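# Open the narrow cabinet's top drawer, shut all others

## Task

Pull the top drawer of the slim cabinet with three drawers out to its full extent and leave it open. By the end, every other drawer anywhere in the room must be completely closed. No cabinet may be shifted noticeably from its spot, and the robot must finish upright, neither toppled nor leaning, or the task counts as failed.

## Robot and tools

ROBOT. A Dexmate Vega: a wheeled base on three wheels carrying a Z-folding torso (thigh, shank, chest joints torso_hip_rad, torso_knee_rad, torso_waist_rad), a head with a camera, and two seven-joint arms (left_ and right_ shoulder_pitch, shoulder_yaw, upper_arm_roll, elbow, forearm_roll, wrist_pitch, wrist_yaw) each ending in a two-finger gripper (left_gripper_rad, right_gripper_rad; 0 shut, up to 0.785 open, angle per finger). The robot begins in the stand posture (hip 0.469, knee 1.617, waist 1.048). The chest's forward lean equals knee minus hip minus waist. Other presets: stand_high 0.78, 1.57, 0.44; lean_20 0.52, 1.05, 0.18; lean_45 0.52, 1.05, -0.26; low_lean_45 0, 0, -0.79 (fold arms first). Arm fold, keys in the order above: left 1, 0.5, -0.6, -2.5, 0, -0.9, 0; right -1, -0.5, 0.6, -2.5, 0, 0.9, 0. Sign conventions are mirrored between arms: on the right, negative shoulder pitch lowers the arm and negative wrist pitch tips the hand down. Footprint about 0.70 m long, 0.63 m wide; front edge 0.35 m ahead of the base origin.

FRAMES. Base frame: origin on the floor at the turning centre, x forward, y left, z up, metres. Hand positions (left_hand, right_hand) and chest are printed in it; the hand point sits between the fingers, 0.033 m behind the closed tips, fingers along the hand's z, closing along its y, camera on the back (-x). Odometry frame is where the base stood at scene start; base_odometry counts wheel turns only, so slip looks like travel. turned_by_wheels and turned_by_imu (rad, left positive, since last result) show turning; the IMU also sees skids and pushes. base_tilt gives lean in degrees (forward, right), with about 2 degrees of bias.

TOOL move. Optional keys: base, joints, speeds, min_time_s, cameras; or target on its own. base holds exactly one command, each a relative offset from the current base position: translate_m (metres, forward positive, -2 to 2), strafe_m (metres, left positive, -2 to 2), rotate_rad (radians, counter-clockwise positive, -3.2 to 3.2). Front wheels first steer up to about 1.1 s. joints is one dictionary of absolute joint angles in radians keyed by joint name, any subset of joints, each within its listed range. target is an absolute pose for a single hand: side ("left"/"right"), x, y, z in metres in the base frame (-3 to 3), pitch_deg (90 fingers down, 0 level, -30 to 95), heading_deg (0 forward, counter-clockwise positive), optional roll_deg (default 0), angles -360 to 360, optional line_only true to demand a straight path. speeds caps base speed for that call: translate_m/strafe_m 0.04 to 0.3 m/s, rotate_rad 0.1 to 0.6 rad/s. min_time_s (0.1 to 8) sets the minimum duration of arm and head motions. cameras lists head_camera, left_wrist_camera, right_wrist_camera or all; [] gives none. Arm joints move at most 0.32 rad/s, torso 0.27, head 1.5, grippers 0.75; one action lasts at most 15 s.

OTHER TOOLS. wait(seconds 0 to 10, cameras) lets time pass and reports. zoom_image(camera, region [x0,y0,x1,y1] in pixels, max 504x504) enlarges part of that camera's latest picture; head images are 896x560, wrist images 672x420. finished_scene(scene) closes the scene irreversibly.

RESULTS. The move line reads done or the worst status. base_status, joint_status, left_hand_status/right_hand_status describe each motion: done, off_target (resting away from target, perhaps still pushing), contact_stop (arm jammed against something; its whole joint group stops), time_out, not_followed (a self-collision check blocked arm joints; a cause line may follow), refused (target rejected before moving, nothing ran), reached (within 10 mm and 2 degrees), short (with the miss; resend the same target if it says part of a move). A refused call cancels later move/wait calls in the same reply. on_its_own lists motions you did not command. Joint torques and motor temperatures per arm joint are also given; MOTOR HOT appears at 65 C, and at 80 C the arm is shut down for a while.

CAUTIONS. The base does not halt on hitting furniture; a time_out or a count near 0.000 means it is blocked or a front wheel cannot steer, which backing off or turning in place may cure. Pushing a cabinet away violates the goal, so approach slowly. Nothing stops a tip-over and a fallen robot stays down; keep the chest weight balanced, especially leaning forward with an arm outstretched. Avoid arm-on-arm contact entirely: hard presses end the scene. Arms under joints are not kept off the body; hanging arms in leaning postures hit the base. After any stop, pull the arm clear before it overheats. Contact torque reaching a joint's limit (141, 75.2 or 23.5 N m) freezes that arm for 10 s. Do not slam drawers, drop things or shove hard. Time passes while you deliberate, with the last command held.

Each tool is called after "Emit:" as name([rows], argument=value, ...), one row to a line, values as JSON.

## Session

Emit:
move(joints={"head_pan_rad":-1.2,"head_camera_tilt_rad":0.4})

Emit:
move(joints={"head_pan_rad":-2.6}, cameras=["head_camera"])

Emit:
move(joints={"head_pan_rad":2.6}, cameras=["head_camera"])

Emit:
move(joints={"head_pan_rad":1.2}, cameras=["head_camera"])

Emit:
move(joints={"head_pan_rad":0}, cameras=["head_camera"])

Scene clock: 1.47 s.
Joint torques (N m): left_arm=[5.75 0.91 -1.21 -2.25 -0.03 -2.4 -0.22] | right_arm=[-3.89 -0.57 0.28 -1.55 0.12 2.27 -0.04]
Motor temperatures (°C): left_arm=[31 31 31 26 40 35 41] | right_arm=[30 27 33 31 36 36 33]
move: done
base_odometry: x=+0.000 y=+0.000 heading=+0.000
turned_by_wheels: +0.000
turned_by_imu: +0.000
base_tilt: forward=+0.0 right=+0.8
base_status: not commanded
joint_positions: torso_hip_rad=+0.469 torso_knee_rad=+1.617 torso_waist_rad=+1.048 left_shoulder_pitch_rad=+2.189 left_shoulder_yaw_rad=-0.007 left_upper_arm_roll_rad=+0.016 left_elbow_rad=-1.090 left_forearm_roll_rad=+0.013 left_wrist_pitch_rad=-0.515 left_wrist_yaw_rad=+0.020 left_gripper_rad=+0.005 right_shoulder_pitch_rad=-2.209 right_shoulder_yaw_rad=-0.016 right_upper_arm_roll_rad=+0.009 right_elbow_rad=-1.106 right_forearm_roll_rad=-0.010 right_wrist_pitch_rad=+0.494 right_wrist_yaw_rad=-0.018 right_gripper_rad=+0.005 head_pan_rad=-1.200 head_tilt_rad=+0.000 head_camera_tilt_rad=+0.400
joint_status: all done
chest: x=-0.0111 y=+0.0000 z=+1.4155 quat_wxyz=(+0.999, +0.000, +0.050, +0.000) (m; base frame)
left_hand: x=+0.2066 y=+0.2195 z=+0.6100 quat_wxyz=(+0.429, +0.002, +0.903, +0.000) pitch_deg=+39.1 heading_deg=-0.2 roll_deg=+0.1 back=up (m; base frame)
right_hand: x=+0.1929 y=-0.2468 z=+0.6050 quat_wxyz=(+0.418, -0.007, +0.908, -0.015) pitch_deg=+40.6 heading_deg=-1.6 roll_deg=-2.5 back=up (m; base frame)
pictures: head_camera, left_wrist_camera, right_wrist_camera

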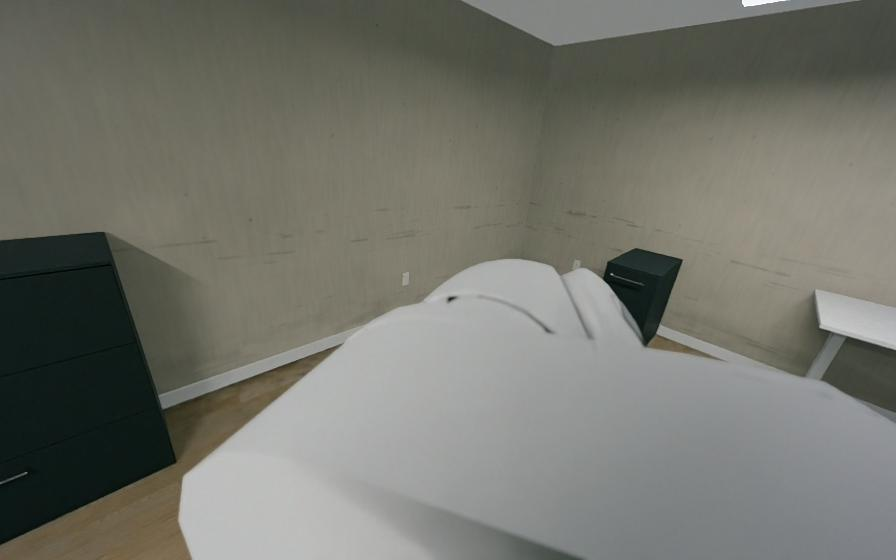

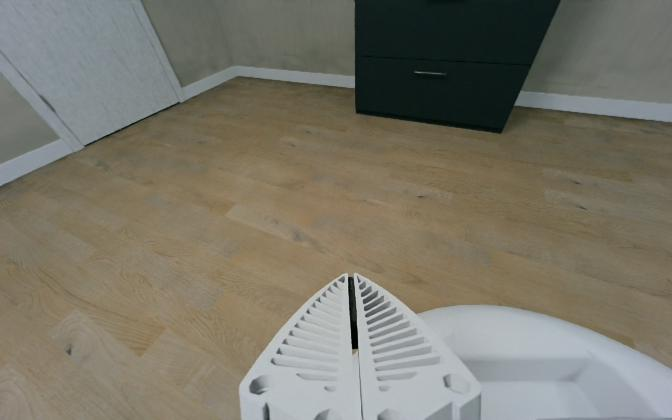

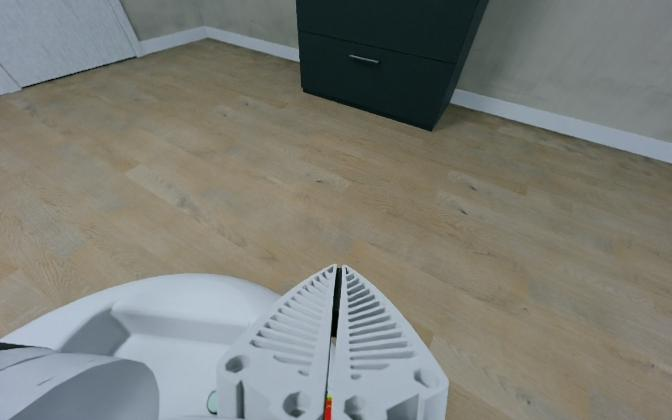

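Scene clock: 3.07 s.
Joint torques (N m): left_arm=[5.71 -0.35 -0.76 -3.24 -0.05 -1.41 -0.16] | right_arm=[-4.17 0.13 0.71 -2.4 0.05 2.58 -0.11]
Motor temperatures (°C): left_arm=[31 31 31 26 40 35 41] | right_arm=[30 27 33 31 36 36 33]
move: done
base_odometry: x=+0.000 y=+0.000 heading=+0.000
turned_by_wheels: +0.000
turned_by_imu: +0.000
base_tilt: forward=+0.1 right=+0.7
base_status: not commanded
joint_positions: torso_hip_rad=+0.469 torso_knee_rad=+1.617 torso_waist_rad=+1.048 left_shoulder_pitch_rad=+2.189 left_shoulder_yaw_rad=-0.007 left_upper_arm_roll_rad=+0.016 left_elbow_rad=-1.090 left_forearm_roll_rad=+0.013 left_wrist_pitch_rad=-0.515 left_wrist_yaw_rad=+0.020 left_gripper_rad=+0.005 right_shoulder_pitch_rad=-2.209 right_shoulder_yaw_rad=-0.016 right_upper_arm_roll_rad=+0.009 right_elbow_rad=-1.106 right_forearm_roll_rad=-0.010 right_wrist_pitch_rad=+0.494 right_wrist_yaw_rad=-0.018 right_gripper_rad=+0.005 head_pan_rad=-2.600 head_tilt_rad=+0.000 head_camera_tilt_rad=+0.400
joint_status: all done
chest: x=-0.0111 y=+0.0000 z=+1.4155 quat_wxyz=(+0.999, +0.000, +0.050, +0.000) (m; base frame)
left_hand: x=+0.2066 y=+0.2195 z=+0.6100 quat_wxyz=(+0.429, +0.002, +0.903, +0.000) pitch_deg=+39.1 heading_deg=-0.2 roll_deg=+0.1 back=up (m; base frame)
right_hand: x=+0.1929 y=-0.2468 z=+0.6050 quat_wxyz=(+0.418, -0.007, +0.908, -0.015) pitch_deg=+40.6 heading_deg=-1.6 roll_deg=-2.5 back=up (m; base frame)
pictures: head_camera

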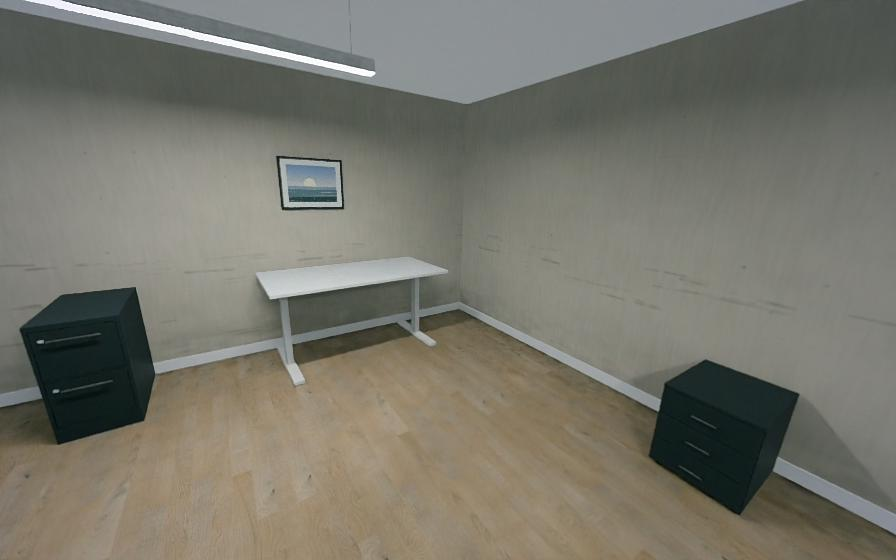

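Scene clock: 7.20 s.
Joint torques (N m): left_arm=[6.49 0.07 -0.43 -2.18 0.23 -1.53 -0.14] | right_arm=[-4.16 -1.14 0.65 -2.51 0 2.91 -0.08]
Motor temperatures (°C): left_arm=[31 31 31 26 40 35 41] | right_arm=[30 27 33 31 36 36 33]
move: done
base_odometry: x=+0.000 y=+0.000 heading=+0.000
turned_by_wheels: +0.000
turned_by_imu: +0.000
base_tilt: forward=+0.0 right=+0.8
base_status: not commanded
joint_positions: torso_hip_rad=+0.469 torso_knee_rad=+1.617 torso_waist_rad=+1.048 left_shoulder_pitch_rad=+2.189 left_shoulder_yaw_rad=-0.007 left_upper_arm_roll_rad=+0.016 left_elbow_rad=-1.090 left_forearm_roll_rad=+0.013 left_wrist_pitch_rad=-0.515 left_wrist_yaw_rad=+0.020 left_gripper_rad=+0.005 right_shoulder_pitch_rad=-2.209 right_shoulder_yaw_rad=-0.016 right_upper_arm_roll_rad=+0.009 right_elbow_rad=-1.106 right_forearm_roll_rad=-0.010 right_wrist_pitch_rad=+0.494 right_wrist_yaw_rad=-0.018 right_gripper_rad=+0.005 head_pan_rad=+2.600 head_tilt_rad=+0.000 head_camera_tilt_rad=+0.400
joint_status: all done
chest: x=-0.0111 y=+0.0000 z=+1.4155 quat_wxyz=(+0.999, +0.000, +0.050, +0.000) (m; base frame)
left_hand: x=+0.2066 y=+0.2195 z=+0.6100 quat_wxyz=(+0.429, +0.002, +0.903, +0.000) pitch_deg=+39.1 heading_deg=-0.2 roll_deg=+0.1 back=up (m; base frame)
right_hand: x=+0.1929 y=-0.2468 z=+0.6050 quat_wxyz=(+0.418, -0.007, +0.908, -0.015) pitch_deg=+40.6 heading_deg=-1.6 roll_deg=-2.5 back=up (m; base frame)
pictures: head_camera

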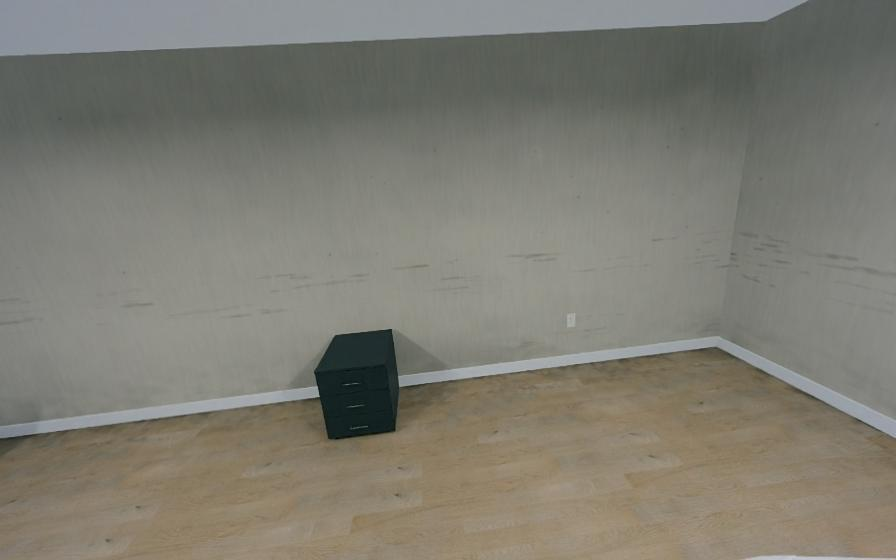

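Scene clock: 8.80 s.
Joint torques (N m): left_arm=[4.94 -1.94 -0.24 -3.38 -0.08 -2.33 -0.07] | right_arm=[-6.49 -1.2 0.71 -2.21 0.14 2.64 -0.2]
Motor temperatures (°C): left_arm=[31 31 31 26 40 35 41] | right_arm=[30 27 33 31 36 36 33]
move: done
base_odometry: x=+0.000 y=+0.000 heading=+0.000
turned_by_wheels: +0.000
turned_by_imu: +0.000
base_tilt: forward=+0.1 right=+0.8
base_status: not commanded
joint_positions: torso_hip_rad=+0.469 torso_knee_rad=+1.617 torso_waist_rad=+1.048 left_shoulder_pitch_rad=+2.189 left_shoulder_yaw_rad=-0.007 left_upper_arm_roll_rad=+0.016 left_elbow_rad=-1.090 left_forearm_roll_rad=+0.013 left_wrist_pitch_rad=-0.515 left_wrist_yaw_rad=+0.020 left_gripper_rad=+0.005 right_shoulder_pitch_rad=-2.209 right_shoulder_yaw_rad=-0.016 right_upper_arm_roll_rad=+0.009 right_elbow_rad=-1.106 right_forearm_roll_rad=-0.010 right_wrist_pitch_rad=+0.494 right_wrist_yaw_rad=-0.018 right_gripper_rad=+0.005 head_pan_rad=+1.200 head_tilt_rad=+0.000 head_camera_tilt_rad=+0.400
joint_status: all done
chest: x=-0.0111 y=+0.0000 z=+1.4155 quat_wxyz=(+0.999, +0.000, +0.050, +0.000) (m; base frame)
left_hand: x=+0.2066 y=+0.2195 z=+0.6100 quat_wxyz=(+0.429, +0.002, +0.903, +0.000) pitch_deg=+39.1 heading_deg=-0.2 roll_deg=+0.1 back=up (m; base frame)
right_hand: x=+0.1929 y=-0.2468 z=+0.6050 quat_wxyz=(+0.418, -0.007, +0.908, -0.015) pitch_deg=+40.6 heading_deg=-1.6 roll_deg=-2.5 back=up (m; base frame)
pictures: head_camera

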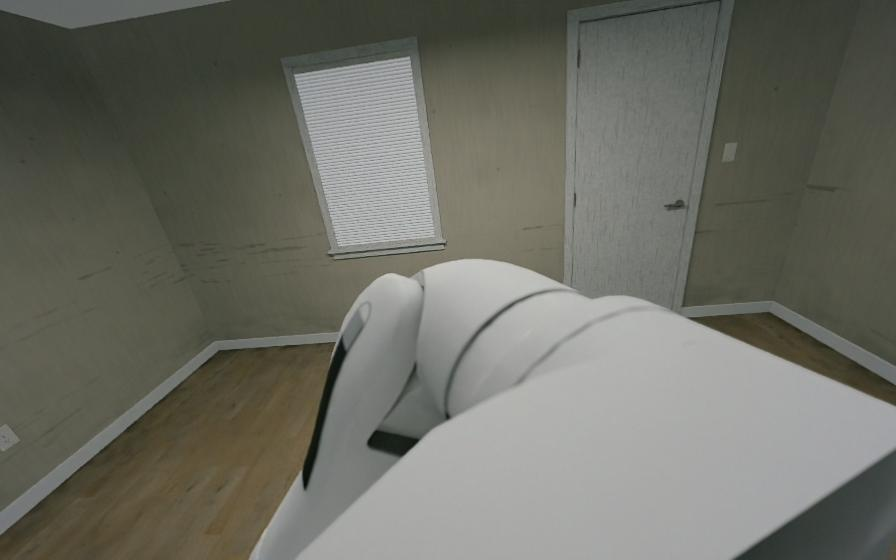

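Scene clock: 10.27 s.
Joint torques (N m): left_arm=[5.17 -1.46 -1.01 -3.11 0.13 -2.31 -0.01] | right_arm=[-5.53 -1.41 0.87 -3.38 0.09 2.48 -0.1]
Motor temperatures (°C): left_arm=[31 31 31 26 40 35 41] | right_arm=[30 27 33 31 36 36 33]
move: done
base_odometry: x=+0.000 y=+0.000 heading=+0.000
turned_by_wheels: +0.000
turned_by_imu: +0.000
base_tilt: forward=+0.1 right=+0.8
base_status: not commanded
joint_positions: torso_hip_rad=+0.469 torso_knee_rad=+1.617 torso_waist_rad=+1.048 left_shoulder_pitch_rad=+2.189 left_shoulder_yaw_rad=-0.007 left_upper_arm_roll_rad=+0.016 left_elbow_rad=-1.090 left_forearm_roll_rad=+0.013 left_wrist_pitch_rad=-0.515 left_wrist_yaw_rad=+0.020 left_gripper_rad=+0.005 right_shoulder_pitch_rad=-2.209 right_shoulder_yaw_rad=-0.016 right_upper_arm_roll_rad=+0.009 right_elbow_rad=-1.106 right_forearm_roll_rad=-0.010 right_wrist_pitch_rad=+0.494 right_wrist_yaw_rad=-0.018 right_gripper_rad=+0.005 head_pan_rad=+0.000 head_tilt_rad=+0.000 head_camera_tilt_rad=+0.400
joint_status: all done
chest: x=-0.0111 y=+0.0000 z=+1.4155 quat_wxyz=(+0.999, +0.000, +0.050, +0.000) (m; base frame)
left_hand: x=+0.2066 y=+0.2195 z=+0.6100 quat_wxyz=(+0.429, +0.002, +0.903, +0.000) pitch_deg=+39.1 heading_deg=-0.2 roll_deg=+0.1 back=up (m; base frame)
right_hand: x=+0.1929 y=-0.2468 z=+0.6050 quat_wxyz=(+0.418, -0.007, +0.908, -0.015) pitch_deg=+40.6 heading_deg=-1.6 roll_deg=-2.5 back=up (m; base frame)
pictures: head_camera

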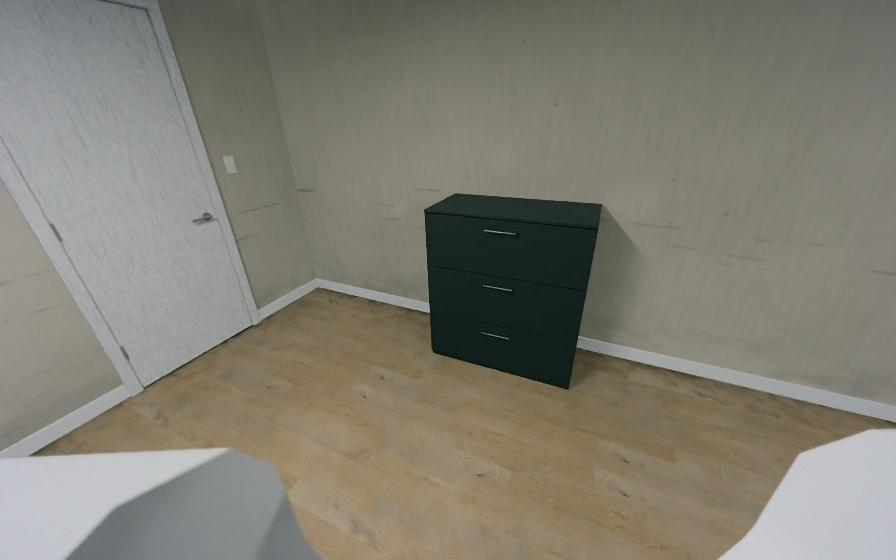

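Emit:
move(base={"rotate_rad":2.88}, joints={"head_camera_tilt_rad":0.4,"left_shoulder_pitch_rad":1.11,"left_shoulder_yaw_rad":-0.065,"left_upper_arm_roll_rad":0.11,"left_elbow_rad":-1.236,"left_forearm_roll_rad":1.594,"left_wrist_pitch_rad":0.127,"left_wrist_yaw_rad":0.227,"left_gripper_rad":0.4,"right_shoulder_pitch_rad":-1.8,"right_elbow_rad":-1.9}, cameras=["head_camera"])

Emit:
zoom_image(camera="head_camera", region=[300, 180, 600, 380])

Scene clock: 18.27 s.
Joint torques (N m): left_arm=[-29.03 -4.92 2.33 -8.81 0.63 0.5 1.4] | right_arm=[20.91 -1.56 0.71 -8.81 0.13 2.72 -0.1]
Motor temperatures (°C): left_arm=[31 31 31 26 40 35 41] | right_arm=[30 27 33 31 36 36 33]
move: done
base_odometry: x=+0.003 y=+0.000 heading=+2.889
turned_by_wheels: +2.889
turned_by_imu: +2.873
base_tilt: forward=+0.0 right=+0.8
base_status: done
joint_positions: torso_hip_rad=+0.469 torso_knee_rad=+1.617 torso_waist_rad=+1.048 left_shoulder_pitch_rad=+1.113 left_shoulder_yaw_rad=-0.065 left_upper_arm_roll_rad=+0.109 left_elbow_rad=-1.235 left_forearm_roll_rad=+1.590 left_wrist_pitch_rad=+0.125 left_wrist_yaw_rad=+0.226 left_gripper_rad=+0.400 right_shoulder_pitch_rad=-1.800 right_shoulder_yaw_rad=-0.016 right_upper_arm_roll_rad=+0.009 right_elbow_rad=-1.900 right_forearm_roll_rad=-0.010 right_wrist_pitch_rad=+0.494 right_wrist_yaw_rad=-0.018 right_gripper_rad=+0.005 head_pan_rad=+0.000 head_tilt_rad=+0.000 head_camera_tilt_rad=+0.400
joint_status: all done
chest: x=-0.0111 y=+0.0000 z=+1.4155 quat_wxyz=(+0.999, +0.000, +0.050, +0.000) (m; base frame)
left_hand: x=+0.8264 y=+0.1711 z=+1.1961 quat_wxyz=(+0.560, +0.431, +0.435, +0.558) pitch_deg=-14.5 heading_deg=+0.1 roll_deg=+89.6 (m; base frame)
right_hand: x=+0.5770 y=-0.2381 z=+1.2495 quat_wxyz=(+0.858, -0.003, +0.513, -0.013) pitch_deg=-28.3 heading_deg=-0.5 roll_deg=-1.3 back=up (m; base frame)
pictures: head_camera

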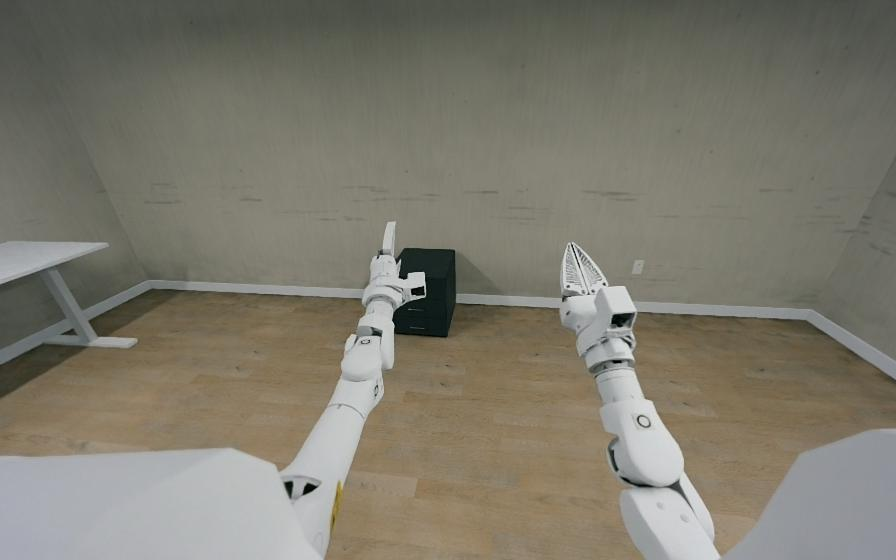

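Scaled by 1.680 from the camera's 896x560 image, which has a finer 960x600 frame.

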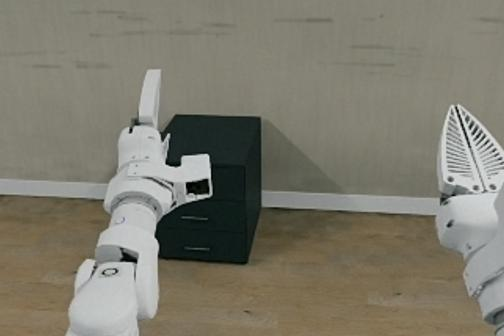

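Emit:
move(base={"rotate_rad":-0.105}, joints={"torso_hip_rad":0.1,"torso_knee_rad":0.9,"torso_waist_rad":0.0,"head_camera_tilt_rad":0.1}, cameras=[])

Emit:
move(base={"strafe_m":0.255}, cameras=[])

Emit:
move(base={"translate_m":0.85})

Scene clock: 23.80 s.
Joint torques (N m): left_arm=[-11.68 -3.93 2.74 -6.15 0.26 0.65 1.33] | right_arm=[5.96 -1.46 0.48 -7.5 0.06 3 -0.09]
Motor temperatures (°C): left_arm=[31 31 31 26 40 35 41] | right_arm=[30 27 33 31 36 36 33]
move: done
base_odometry: x=+0.003 y=+0.000 heading=+2.784
turned_by_wheels: -0.105
turned_by_imu: -0.104
base_tilt: forward=+0.0 right=+0.7
base_status: done
joint_positions: torso_hip_rad=+0.100 torso_knee_rad=+0.900 torso_waist_rad=+0.000 left_shoulder_pitch_rad=+1.110 left_shoulder_yaw_rad=-0.065 left_upper_arm_roll_rad=+0.110 left_elbow_rad=-1.236 left_forearm_roll_rad=+1.594 left_wrist_pitch_rad=+0.127 left_wrist_yaw_rad=+0.227 left_gripper_rad=+0.400 right_shoulder_pitch_rad=-1.800 right_shoulder_yaw_rad=-0.016 right_upper_arm_roll_rad=+0.009 right_elbow_rad=-1.900 right_forearm_roll_rad=-0.010 right_wrist_pitch_rad=+0.494 right_wrist_yaw_rad=-0.018 right_gripper_rad=+0.005 head_pan_rad=+0.000 head_tilt_rad=+0.000 head_camera_tilt_rad=+0.100
joint_status: all done
chest: x=+0.2155 y=+0.0000 z=+1.1368 quat_wxyz=(+0.921, +0.000, +0.389, +0.000) (m; base frame)
left_hand: x=+0.7173 y=+0.1713 z=+0.4317 quat_wxyz=(+0.378, +0.597, +0.599, +0.378) pitch_deg=+25.4 heading_deg=+0.2 roll_deg=+90.0 (m; base frame)
right_hand: x=+0.5585 y=-0.2381 z=+0.6310 quat_wxyz=(+0.630, -0.008, +0.776, -0.011) pitch_deg=+11.8 heading_deg=-0.4 roll_deg=-1.6 back=up (m; base frame)
pictures: none
No camera images: "cameras" was empty.

Scene clock: 26.60 s.
Joint torques (N m): left_arm=[-12.98 -4.13 2.13 -7.03 0.49 -0.4 1.39] | right_arm=[5.87 -2.36 0.38 -7.3 0.07 3.65 -0.05]
Motor temperatures (°C): left_arm=[31 31 31 26 40 35 41] | right_arm=[30 27 33 31 36 37 33]
move: done
base_odometry: x=-0.085 y=-0.238 heading=+2.790
turned_by_wheels: +0.007
turned_by_imu: +0.003
base_tilt: forward=+0.1 right=+0.7
base_status: done
joint_positions: torso_hip_rad=+0.100 torso_knee_rad=+0.900 torso_waist_rad=+0.000 left_shoulder_pitch_rad=+1.110 left_shoulder_yaw_rad=-0.065 left_upper_arm_roll_rad=+0.110 left_elbow_rad=-1.236 left_forearm_roll_rad=+1.594 left_wrist_pitch_rad=+0.127 left_wrist_yaw_rad=+0.227 left_gripper_rad=+0.400 right_shoulder_pitch_rad=-1.800 right_shoulder_yaw_rad=-0.016 right_upper_arm_roll_rad=+0.009 right_elbow_rad=-1.900 right_forearm_roll_rad=-0.010 right_wrist_pitch_rad=+0.494 right_wrist_yaw_rad=-0.018 right_gripper_rad=+0.005 head_pan_rad=+0.000 head_tilt_rad=+0.000 head_camera_tilt_rad=+0.100
joint_status: not commanded
chest: x=+0.2155 y=+0.0000 z=+1.1368 quat_wxyz=(+0.921, +0.000, +0.389, +0.000) (m; base frame)
left_hand: x=+0.7173 y=+0.1713 z=+0.4317 quat_wxyz=(+0.378, +0.597, +0.599, +0.378) pitch_deg=+25.4 heading_deg=+0.2 roll_deg=+90.0 (m; base frame)
right_hand: x=+0.5585 y=-0.2381 z=+0.6310 quat_wxyz=(+0.631, -0.008, +0.776, -0.011) pitch_deg=+11.8 heading_deg=-0.4 roll_deg=-1.6 back=up (m; base frame)
pictures: none
No camera images: "cameras" was empty.

Scene clock: 31.77 s.
Joint torques (N m): left_arm=[-11.36 -5.09 2.04 -4.84 0.48 -0.76 1.41] | right_arm=[4.43 -0.99 0.55 -6.38 0.18 2.99 -0.29]
Motor temperatures (°C): left_arm=[31 31 31 26 40 35 41] | right_arm=[30 27 33 32 36 37 33]
move: done
base_odometry: x=-0.883 y=+0.054 heading=+2.790
turned_by_wheels: -0.001
turned_by_imu: -0.003
base_tilt: forward=+0.1 right=+0.8
base_status: done
joint_positions: torso_hip_rad=+0.100 torso_knee_rad=+0.900 torso_waist_rad=+0.000 left_shoulder_pitch_rad=+1.110 left_shoulder_yaw_rad=-0.065 left_upper_arm_roll_rad=+0.110 left_elbow_rad=-1.236 left_forearm_roll_rad=+1.594 left_wrist_pitch_rad=+0.127 left_wrist_yaw_rad=+0.227 left_gripper_rad=+0.400 right_shoulder_pitch_rad=-1.800 right_shoulder_yaw_rad=-0.016 right_upper_arm_roll_rad=+0.009 right_elbow_rad=-1.900 right_forearm_roll_rad=-0.010 right_wrist_pitch_rad=+0.494 right_wrist_yaw_rad=-0.018 right_gripper_rad=+0.005 head_pan_rad=+0.000 head_tilt_rad=+0.000 head_camera_tilt_rad=+0.100
joint_status: not commanded
chest: x=+0.2156 y=+0.0000 z=+1.1368 quat_wxyz=(+0.921, +0.000, +0.389, +0.000) (m; base frame)
left_hand: x=+0.7173 y=+0.1713 z=+0.4317 quat_wxyz=(+0.378, +0.597, +0.599, +0.378) pitch_deg=+25.4 heading_deg=+0.2 roll_deg=+90.0 (m; base frame)
right_hand: x=+0.5585 y=-0.2381 z=+0.6310 quat_wxyz=(+0.630, -0.008, +0.776, -0.011) pitch_deg=+11.8 heading_deg=-0.4 roll_deg=-1.6 back=up (m; base frame)
pictures: head_camera, left_wrist_camera, right_wrist_camera

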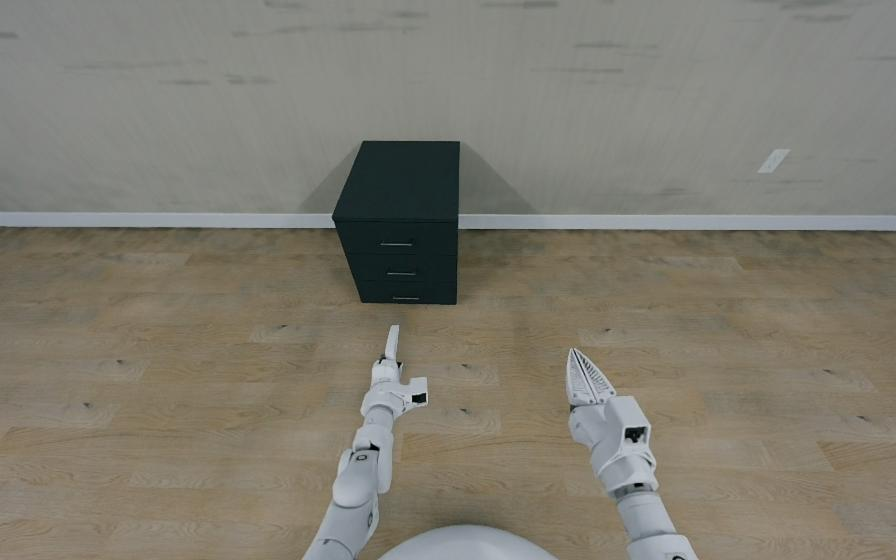

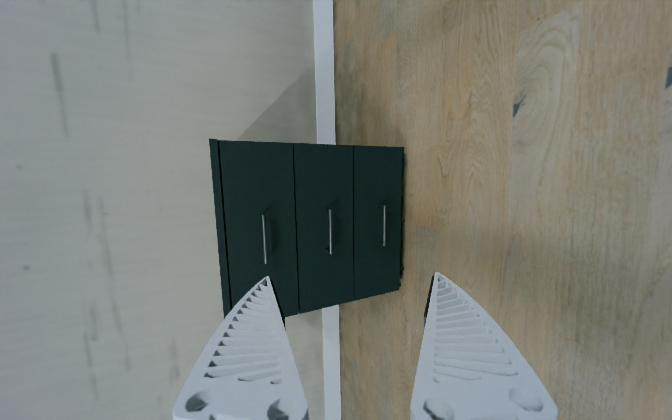

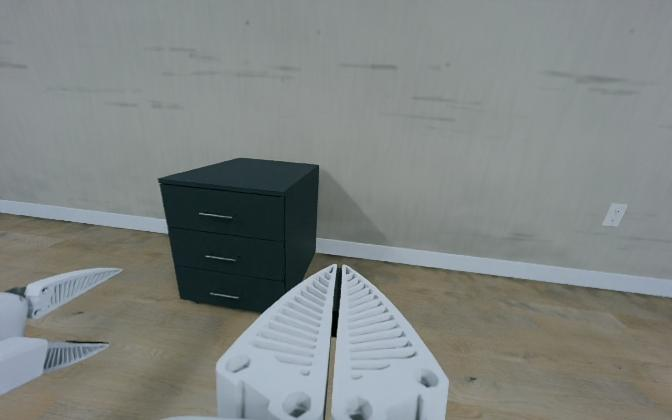

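Emit:
move(base={"translate_m":0.28}, joints={"head_camera_tilt_rad":0.3})

Scene clock: 34.73 s.
Joint torques (N m): left_arm=[-12.45 -5.01 2.06 -5.7 0.43 -0.59 1.34] | right_arm=[3.69 -1.22 0.71 -6.9 0.11 3.02 0.03]
Motor temperatures (°C): left_arm=[31 31 31 26 40 35 41] | right_arm=[30 27 33 32 36 37 33]
move: done
base_odometry: x=-1.146 y=+0.150 heading=+2.789
turned_by_wheels: -0.001
turned_by_imu: -0.001
base_tilt: forward=+0.1 right=+0.8
base_status: done
joint_positions: torso_hip_rad=+0.100 torso_knee_rad=+0.900 torso_waist_rad=+0.000 left_shoulder_pitch_rad=+1.110 left_shoulder_yaw_rad=-0.065 left_upper_arm_roll_rad=+0.110 left_elbow_rad=-1.236 left_forearm_roll_rad=+1.594 left_wrist_pitch_rad=+0.127 left_wrist_yaw_rad=+0.227 left_gripper_rad=+0.400 right_shoulder_pitch_rad=-1.800 right_shoulder_yaw_rad=-0.016 right_upper_arm_roll_rad=+0.009 right_elbow_rad=-1.900 right_forearm_roll_rad=-0.010 right_wrist_pitch_rad=+0.494 right_wrist_yaw_rad=-0.018 right_gripper_rad=+0.005 head_pan_rad=+0.000 head_tilt_rad=+0.000 head_camera_tilt_rad=+0.300
joint_status: all done
chest: x=+0.2156 y=+0.0000 z=+1.1368 quat_wxyz=(+0.921, +0.000, +0.390, +0.000) (m; base frame)
left_hand: x=+0.7174 y=+0.1713 z=+0.4316 quat_wxyz=(+0.378, +0.597, +0.599, +0.378) pitch_deg=+25.4 heading_deg=+0.2 roll_deg=+90.0 (m; base frame)
right_hand: x=+0.5585 y=-0.2381 z=+0.6310 quat_wxyz=(+0.630, -0.008, +0.776, -0.011) pitch_deg=+11.8 heading_deg=-0.4 roll_deg=-1.6 back=up (m; base frame)
pictures: head_camera, left_wrist_camera, right_wrist_camera

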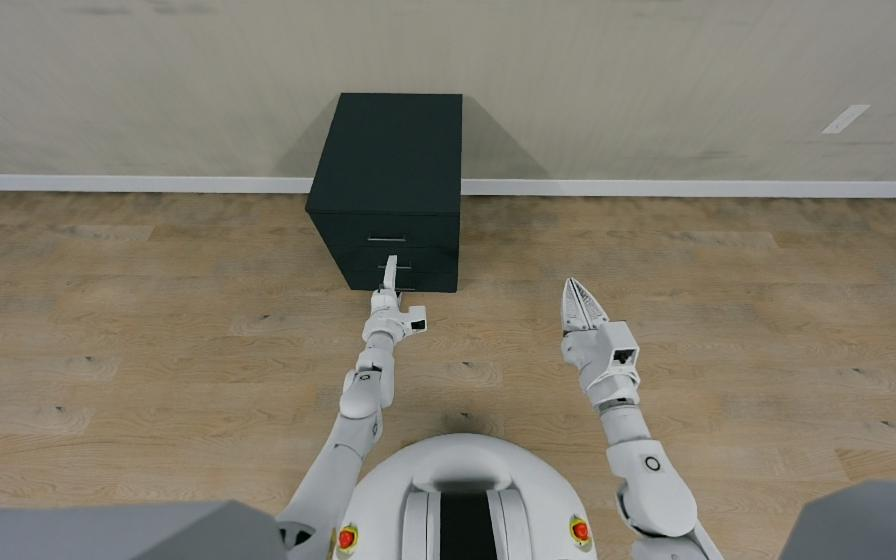

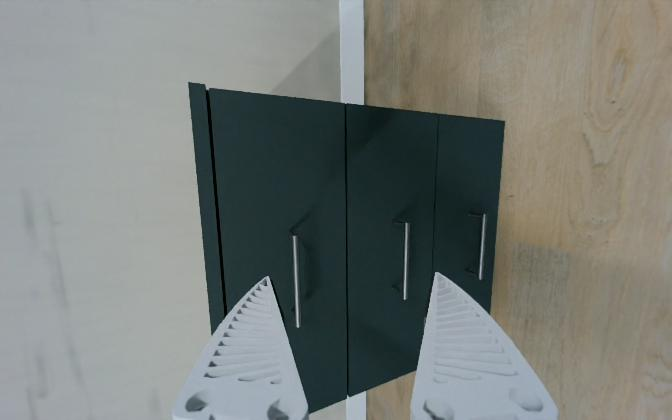

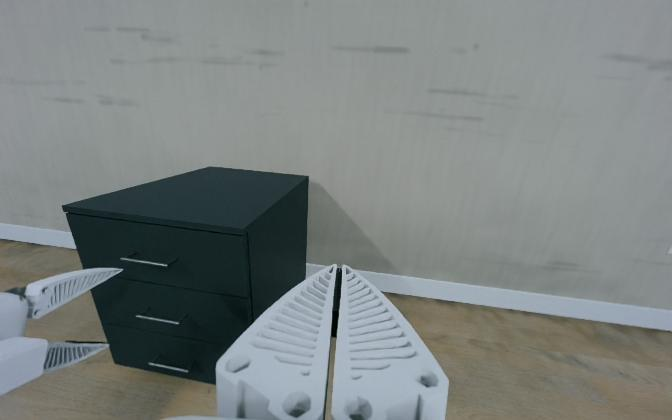

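Emit:
move(target={"side":"left","x":0.72,"y":0.197,"z":0.422,"pitch_deg":25,"heading_deg":0,"roll_deg":90}, cameras=[])

Emit:
move(base={"translate_m":0.13}, speeds={"translate_m":0.12})

Scene clock: 37.17 s.
Joint torques (N m): left_arm=[-14.01 -0.08 -2.91 -3.94 -0.06 0.05 1.47] | right_arm=[3.23 -2.32 0.79 -6.76 0.1 3.38 -0.34]
Motor temperatures (°C): left_arm=[31 31 31 26 40 35 41] | right_arm=[30 27 33 32 36 37 33]
move: done
base_odometry: x=-1.146 y=+0.150 heading=+2.789
turned_by_wheels: +0.000
turned_by_imu: +0.000
base_tilt: forward=+0.1 right=+0.8
base_status: not commanded
joint_positions: torso_hip_rad=+0.100 torso_knee_rad=+0.900 torso_waist_rad=+0.000 left_shoulder_pitch_rad=+1.082 left_shoulder_yaw_rad=-0.026 left_upper_arm_roll_rad=+0.080 left_elbow_rad=-1.176 left_forearm_roll_rad=+1.564 left_wrist_pitch_rad=+0.083 left_wrist_yaw_rad=+0.267 left_gripper_rad=+0.400 right_shoulder_pitch_rad=-1.800 right_shoulder_yaw_rad=-0.016 right_upper_arm_roll_rad=+0.009 right_elbow_rad=-1.900 right_forearm_roll_rad=-0.010 right_wrist_pitch_rad=+0.494 right_wrist_yaw_rad=-0.018 right_gripper_rad=+0.005 head_pan_rad=+0.000 head_tilt_rad=+0.000 head_camera_tilt_rad=+0.300
joint_status: not commanded
chest: x=+0.2156 y=+0.0000 z=+1.1368 quat_wxyz=(+0.921, +0.000, +0.390, +0.000) (m; base frame)
left_hand: x=+0.7196 y=+0.1952 z=+0.4223 quat_wxyz=(+0.380, +0.597, +0.597, +0.380) pitch_deg=+25.1 heading_deg=+0.0 roll_deg=+90.0 (m; base frame)
left_hand_status: reached (straight line, planned for 0.5 s): 2 mm and 0.1 deg off.
right_hand: x=+0.5585 y=-0.2381 z=+0.6310 quat_wxyz=(+0.630, -0.008, +0.776, -0.011) pitch_deg=+11.8 heading_deg=-0.4 roll_deg=-1.6 back=up (m; base frame)
pictures: none
No camera images: "cameras" was empty.

Scene clock: 39.30 s.
Joint torques (N m): left_arm=[-16.02 1.81 -3.25 -6.22 -0.04 0.01 0.65] | right_arm=[3.7 -1.37 0.89 -6.78 0.05 2.85 -0.01]
Motor temperatures (°C): left_arm=[31 31 31 26 40 35 41] | right_arm=[30 27 33 32 36 37 33]
move: done
base_odometry: x=-1.268 y=+0.195 heading=+2.789
turned_by_wheels: +0.000
turned_by_imu: +0.000
base_tilt: forward=+0.1 right=+0.8
base_status: done
joint_positions: torso_hip_rad=+0.100 torso_knee_rad=+0.900 torso_waist_rad=+0.000 left_shoulder_pitch_rad=+1.080 left_shoulder_yaw_rad=-0.023 left_upper_arm_roll_rad=+0.078 left_elbow_rad=-1.173 left_forearm_roll_rad=+1.562 left_wrist_pitch_rad=+0.081 left_wrist_yaw_rad=+0.270 left_gripper_rad=+0.400 right_shoulder_pitch_rad=-1.800 right_shoulder_yaw_rad=-0.016 right_upper_arm_roll_rad=+0.009 right_elbow_rad=-1.900 right_forearm_roll_rad=-0.010 right_wrist_pitch_rad=+0.494 right_wrist_yaw_rad=-0.018 right_gripper_rad=+0.005 head_pan_rad=+0.000 head_tilt_rad=+0.000 head_camera_tilt_rad=+0.300
joint_status: not commanded
chest: x=+0.2155 y=+0.0000 z=+1.1368 quat_wxyz=(+0.921, +0.000, +0.389, +0.000) (m; base frame)
left_hand: x=+0.7196 y=+0.1968 z=+0.4219 quat_wxyz=(+0.380, +0.596, +0.596, +0.380) pitch_deg=+25.0 heading_deg=+0.0 roll_deg=+90.0 (m; base frame)
right_hand: x=+0.5585 y=-0.2381 z=+0.6311 quat_wxyz=(+0.631, -0.008, +0.776, -0.011) pitch_deg=+11.8 heading_deg=-0.4 roll_deg=-1.6 back=up (m; base frame)
pictures: head_camera, left_wrist_camera, right_wrist_camera

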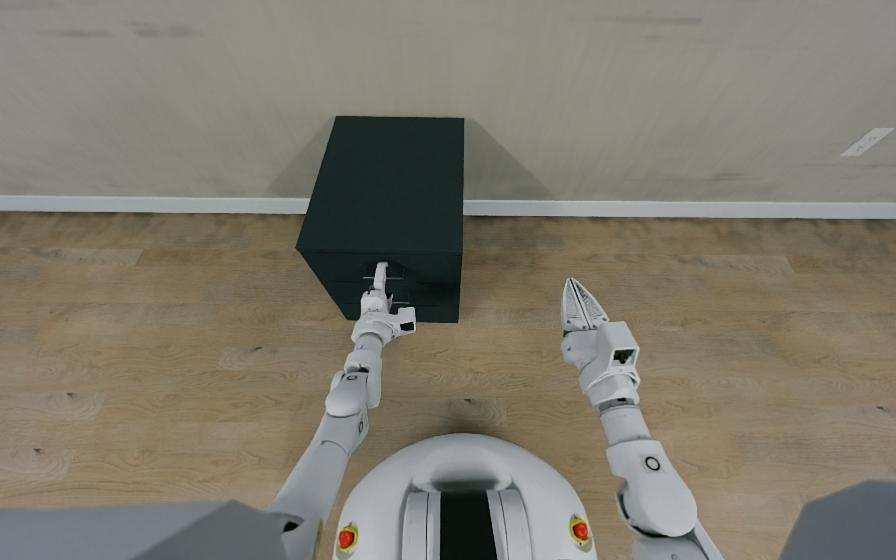

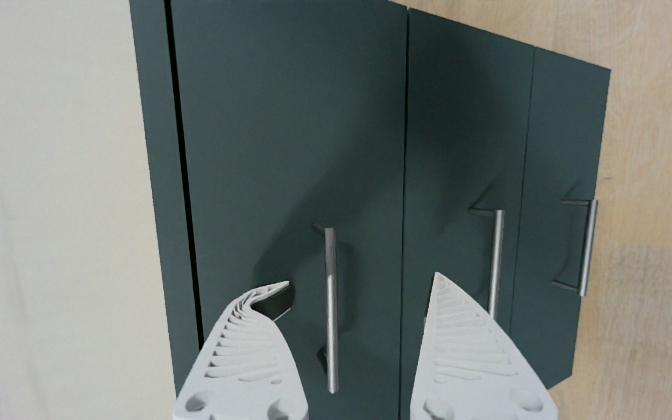

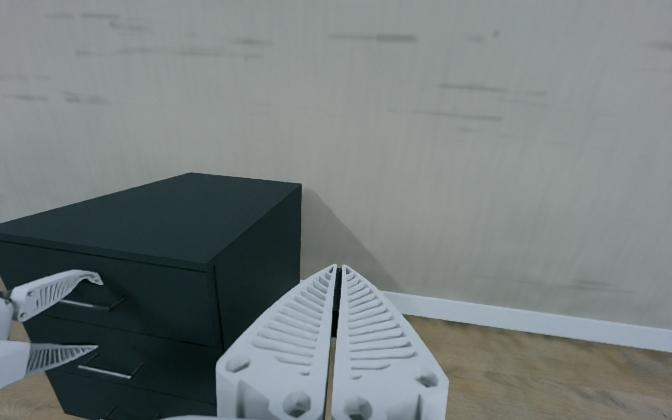

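Emit:
move(joints={"left_gripper_rad":0.2}, cameras=[])

Emit:
move(target={"side":"left","x":0.718,"y":0.197,"z":0.434,"pitch_deg":25,"heading_deg":0,"roll_deg":90}, cameras=["left_wrist_camera"])

Emit:
move(base={"translate_m":0.018}, speeds={"translate_m":0.06}, cameras=["left_wrist_camera"])

Emit:
move(joints={"left_gripper_rad":0.0}, cameras=["left_wrist_camera"])

Scene clock: 40.40 s.
Joint torques (N m): left_arm=[-16.85 1.77 -3.5 -7.99 -0.13 -0.53 0.66] | right_arm=[3.15 -1.19 0.35 -6.8 0.13 2.86 -0.19]
Motor temperatures (°C): left_arm=[31 31 31 26 40 35 41] | right_arm=[30 27 33 32 36 37 33]
move: done
base_odometry: x=-1.268 y=+0.195 heading=+2.789
turned_by_wheels: +0.000
turned_by_imu: +0.000
base_tilt: forward=+0.0 right=+0.8
base_status: not commanded
joint_positions: torso_hip_rad=+0.100 torso_knee_rad=+0.900 torso_waist_rad=+0.000 left_shoulder_pitch_rad=+1.080 left_shoulder_yaw_rad=-0.023 left_upper_arm_roll_rad=+0.078 left_elbow_rad=-1.172 left_forearm_roll_rad=+1.562 left_wrist_pitch_rad=+0.081 left_wrist_yaw_rad=+0.270 left_gripper_rad=+0.200 right_shoulder_pitch_rad=-1.800 right_shoulder_yaw_rad=-0.016 right_upper_arm_roll_rad=+0.009 right_elbow_rad=-1.900 right_forearm_roll_rad=-0.010 right_wrist_pitch_rad=+0.494 right_wrist_yaw_rad=-0.018 right_gripper_rad=+0.005 head_pan_rad=+0.000 head_tilt_rad=+0.000 head_camera_tilt_rad=+0.300
joint_status: all done
chest: x=+0.2155 y=+0.0000 z=+1.1368 quat_wxyz=(+0.921, +0.000, +0.389, +0.000) (m; base frame)
left_hand: x=+0.7196 y=+0.1969 z=+0.4218 quat_wxyz=(+0.380, +0.596, +0.596, +0.380) pitch_deg=+25.0 heading_deg=+0.0 roll_deg=+90.0 (m; base frame)
right_hand: x=+0.5585 y=-0.2381 z=+0.6311 quat_wxyz=(+0.631, -0.008, +0.776, -0.011) pitch_deg=+11.8 heading_deg=-0.4 roll_deg=-1.6 back=up (m; base frame)
pictures: none
No camera images: "cameras" was empty.

Scene clock: 41.97 s.
Joint torques (N m): left_arm=[-14.2 -0.46 2.82 -12.34 0.58 -0.31 3.21] | right_arm=[3.94 -1.81 0.63 -5.98 0.14 2.84 -0.15]
Motor temperatures (°C): left_arm=[31 31 31 26 40 35 41] | right_arm=[30 27 33 32 36 37 33]
move: done
base_odometry: x=-1.268 y=+0.195 heading=+2.789
turned_by_wheels: +0.000
turned_by_imu: +0.000
base_tilt: forward=+0.1 right=+0.7
base_status: not commanded
joint_positions: torso_hip_rad=+0.100 torso_knee_rad=+0.900 torso_waist_rad=+0.000 left_shoulder_pitch_rad=+1.117 left_shoulder_yaw_rad=-0.021 left_upper_arm_roll_rad=+0.079 left_elbow_rad=-1.251 left_forearm_roll_rad=+1.565 left_wrist_pitch_rad=+0.082 left_wrist_yaw_rad=+0.228 left_gripper_rad=+0.200 right_shoulder_pitch_rad=-1.800 right_shoulder_yaw_rad=-0.016 right_upper_arm_roll_rad=+0.009 right_elbow_rad=-1.900 right_forearm_roll_rad=-0.010 right_wrist_pitch_rad=+0.494 right_wrist_yaw_rad=-0.018 right_gripper_rad=+0.005 head_pan_rad=+0.000 head_tilt_rad=+0.000 head_camera_tilt_rad=+0.300
joint_status: not commanded
chest: x=+0.2155 y=+0.0000 z=+1.1368 quat_wxyz=(+0.921, +0.000, +0.390, +0.000) (m; base frame)
left_hand: x=+0.7175 y=+0.1971 z=+0.4325 quat_wxyz=(+0.379, +0.597, +0.597, +0.379) pitch_deg=+25.1 heading_deg=+0.0 roll_deg=+90.0 (m; base frame)
left_hand_status: reached (straight line, planned for 0.6 s): 2 mm and 0.1 deg off.
right_hand: x=+0.5585 y=-0.2381 z=+0.6310 quat_wxyz=(+0.630, -0.008, +0.776, -0.011) pitch_deg=+11.8 heading_deg=-0.4 roll_deg=-1.6 back=up (m; base frame)
pictures: left_wrist_camera

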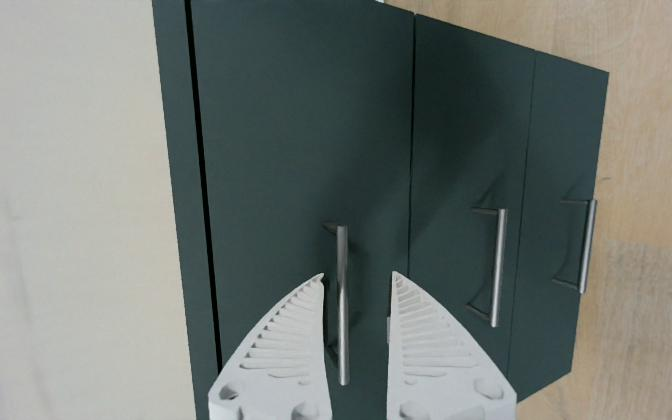

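Scene clock: 42.93 s.
Joint torques (N m): left_arm=[-12.15 0.42 2.2 -6.91 0.17 -0.31 0.07] | right_arm=[3.74 -1.99 0.63 -6.35 0.13 3.36 -0.12]
Motor temperatures (°C): left_arm=[31 31 31 26 40 35 41] | right_arm=[30 27 33 32 36 37 33]
move: done
base_odometry: x=-1.285 y=+0.201 heading=+2.788
turned_by_wheels: +0.000
turned_by_imu: +0.000
base_tilt: forward=+0.0 right=+0.7
base_status: done
joint_positions: torso_hip_rad=+0.100 torso_knee_rad=+0.900 torso_waist_rad=+0.000 left_shoulder_pitch_rad=+1.119 left_shoulder_yaw_rad=-0.021 left_upper_arm_roll_rad=+0.079 left_elbow_rad=-1.255 left_forearm_roll_rad=+1.566 left_wrist_pitch_rad=+0.082 left_wrist_yaw_rad=+0.227 left_gripper_rad=+0.200 right_shoulder_pitch_rad=-1.800 right_shoulder_yaw_rad=-0.016 right_upper_arm_roll_rad=+0.009 right_elbow_rad=-1.900 right_forearm_roll_rad=-0.010 right_wrist_pitch_rad=+0.494 right_wrist_yaw_rad=-0.018 right_gripper_rad=+0.005 head_pan_rad=+0.000 head_tilt_rad=+0.000 head_camera_tilt_rad=+0.300
joint_status: not commanded
chest: x=+0.2154 y=+0.0000 z=+1.1369 quat_wxyz=(+0.921, +0.000, +0.389, +0.000) (m; base frame)
left_hand: x=+0.7177 y=+0.1971 z=+0.4338 quat_wxyz=(+0.380, +0.596, +0.597, +0.380) pitch_deg=+25.0 heading_deg=+0.0 roll_deg=+90.0 (m; base frame)
right_hand: x=+0.5585 y=-0.2381 z=+0.6311 quat_wxyz=(+0.631, -0.008, +0.776, -0.011) pitch_deg=+11.8 heading_deg=-0.4 roll_deg=-1.6 back=up (m; base frame)
pictures: left_wrist_camera

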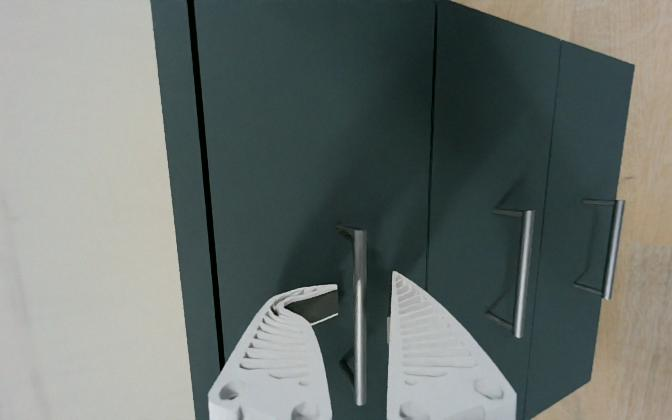

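Scene clock: 43.63 s.
Joint torques (N m): left_arm=[-28.49 0.65 2.4 -15.57 0.31 -0.2 4.08] | right_arm=[3.5 -1.64 0.98 -6.28 0.15 2.7 -0.07]
Motor temperatures (°C): left_arm=[31 31 31 26 40 35 41] | right_arm=[30 27 33 32 36 37 33]
move: done
base_odometry: x=-1.285 y=+0.201 heading=+2.789
turned_by_wheels: +0.000
turned_by_imu: +0.000
base_tilt: forward=+0.1 right=+0.7
base_status: not commanded
joint_positions: torso_hip_rad=+0.100 torso_knee_rad=+0.900 torso_waist_rad=+0.000 left_shoulder_pitch_rad=+1.120 left_shoulder_yaw_rad=-0.021 left_upper_arm_roll_rad=+0.079 left_elbow_rad=-1.254 left_forearm_roll_rad=+1.566 left_wrist_pitch_rad=+0.082 left_wrist_yaw_rad=+0.225 left_gripper_rad=+0.000 right_shoulder_pitch_rad=-1.800 right_shoulder_yaw_rad=-0.016 right_upper_arm_roll_rad=+0.009 right_elbow_rad=-1.900 right_forearm_roll_rad=-0.010 right_wrist_pitch_rad=+0.494 right_wrist_yaw_rad=-0.018 right_gripper_rad=+0.005 head_pan_rad=+0.000 head_tilt_rad=+0.000 head_camera_tilt_rad=+0.300
joint_status: all done
chest: x=+0.2155 y=+0.0000 z=+1.1368 quat_wxyz=(+0.921, +0.000, +0.389, +0.000) (m; base frame)
left_hand: x=+0.7168 y=+0.1971 z=+0.4326 quat_wxyz=(+0.379, +0.597, +0.597, +0.379) pitch_deg=+25.2 heading_deg=+0.0 roll_deg=-90.0 (m; base frame)
right_hand: x=+0.5584 y=-0.2381 z=+0.6310 quat_wxyz=(+0.631, -0.008, +0.776, -0.011) pitch_deg=+11.8 heading_deg=-0.4 roll_deg=-1.6 back=up (m; base frame)
pictures: left_wrist_camera

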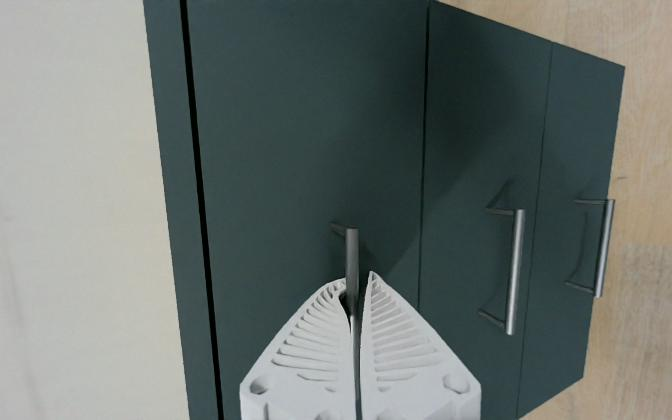

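Emit:
move(base={"translate_m":-0.33}, speeds={"translate_m":0.1})

Scene clock: 47.97 s.
Joint torques (N m): left_arm=[-4.32 -4.06 5.34 -3.74 0.68 -3.47 -0.03] | right_arm=[3.4 -0.84 0.3 -7.28 0.04 2.91 -0.22]
Motor temperatures (°C): left_arm=[31 31 31 26 40 35 41] | right_arm=[30 27 33 32 36 37 33]
move: done
base_odometry: x=-0.975 y=+0.087 heading=+2.788
turned_by_wheels: +0.000
turned_by_imu: +0.000
base_tilt: forward=+0.1 right=+0.8
base_status: done
joint_positions: torso_hip_rad=+0.100 torso_knee_rad=+0.900 torso_waist_rad=+0.000 left_shoulder_pitch_rad=+1.119 left_shoulder_yaw_rad=-0.021 left_upper_arm_roll_rad=+0.079 left_elbow_rad=-1.256 left_forearm_roll_rad=+1.566 left_wrist_pitch_rad=+0.083 left_wrist_yaw_rad=+0.227 left_gripper_rad=+0.000 right_shoulder_pitch_rad=-1.800 right_shoulder_yaw_rad=-0.016 right_upper_arm_roll_rad=+0.009 right_elbow_rad=-1.900 right_forearm_roll_rad=-0.010 right_wrist_pitch_rad=+0.494 right_wrist_yaw_rad=-0.018 right_gripper_rad=+0.005 head_pan_rad=+0.000 head_tilt_rad=+0.000 head_camera_tilt_rad=+0.300
joint_status: not commanded
chest: x=+0.2154 y=+0.0000 z=+1.1369 quat_wxyz=(+0.921, +0.000, +0.389, +0.000) (m; base frame)
left_hand: x=+0.7182 y=+0.1977 z=+0.4343 quat_wxyz=(+0.380, +0.596, +0.596, +0.380) pitch_deg=+25.0 heading_deg=+0.1 roll_deg=-90.0 (m; base frame)
right_hand: x=+0.5585 y=-0.2381 z=+0.6311 quat_wxyz=(+0.631, -0.008, +0.776, -0.011) pitch_deg=+11.8 heading_deg=-0.4 roll_deg=-1.6 back=up (m; base frame)
pictures: head_camera, left_wrist_camera, right_wrist_camera

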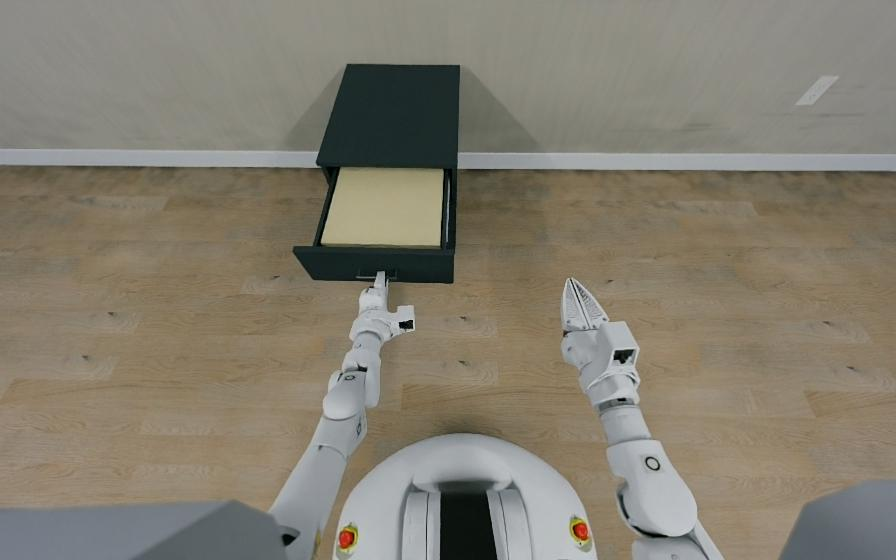

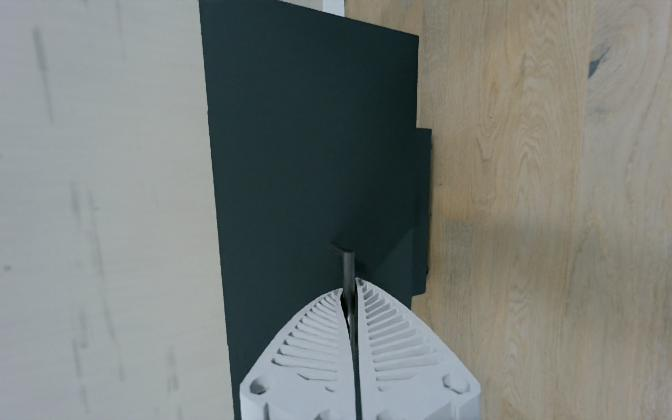

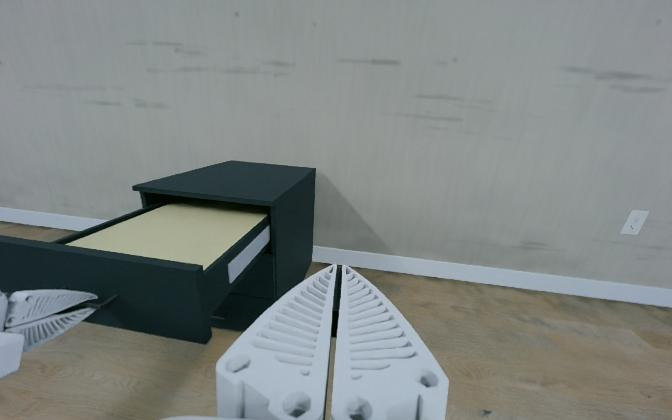

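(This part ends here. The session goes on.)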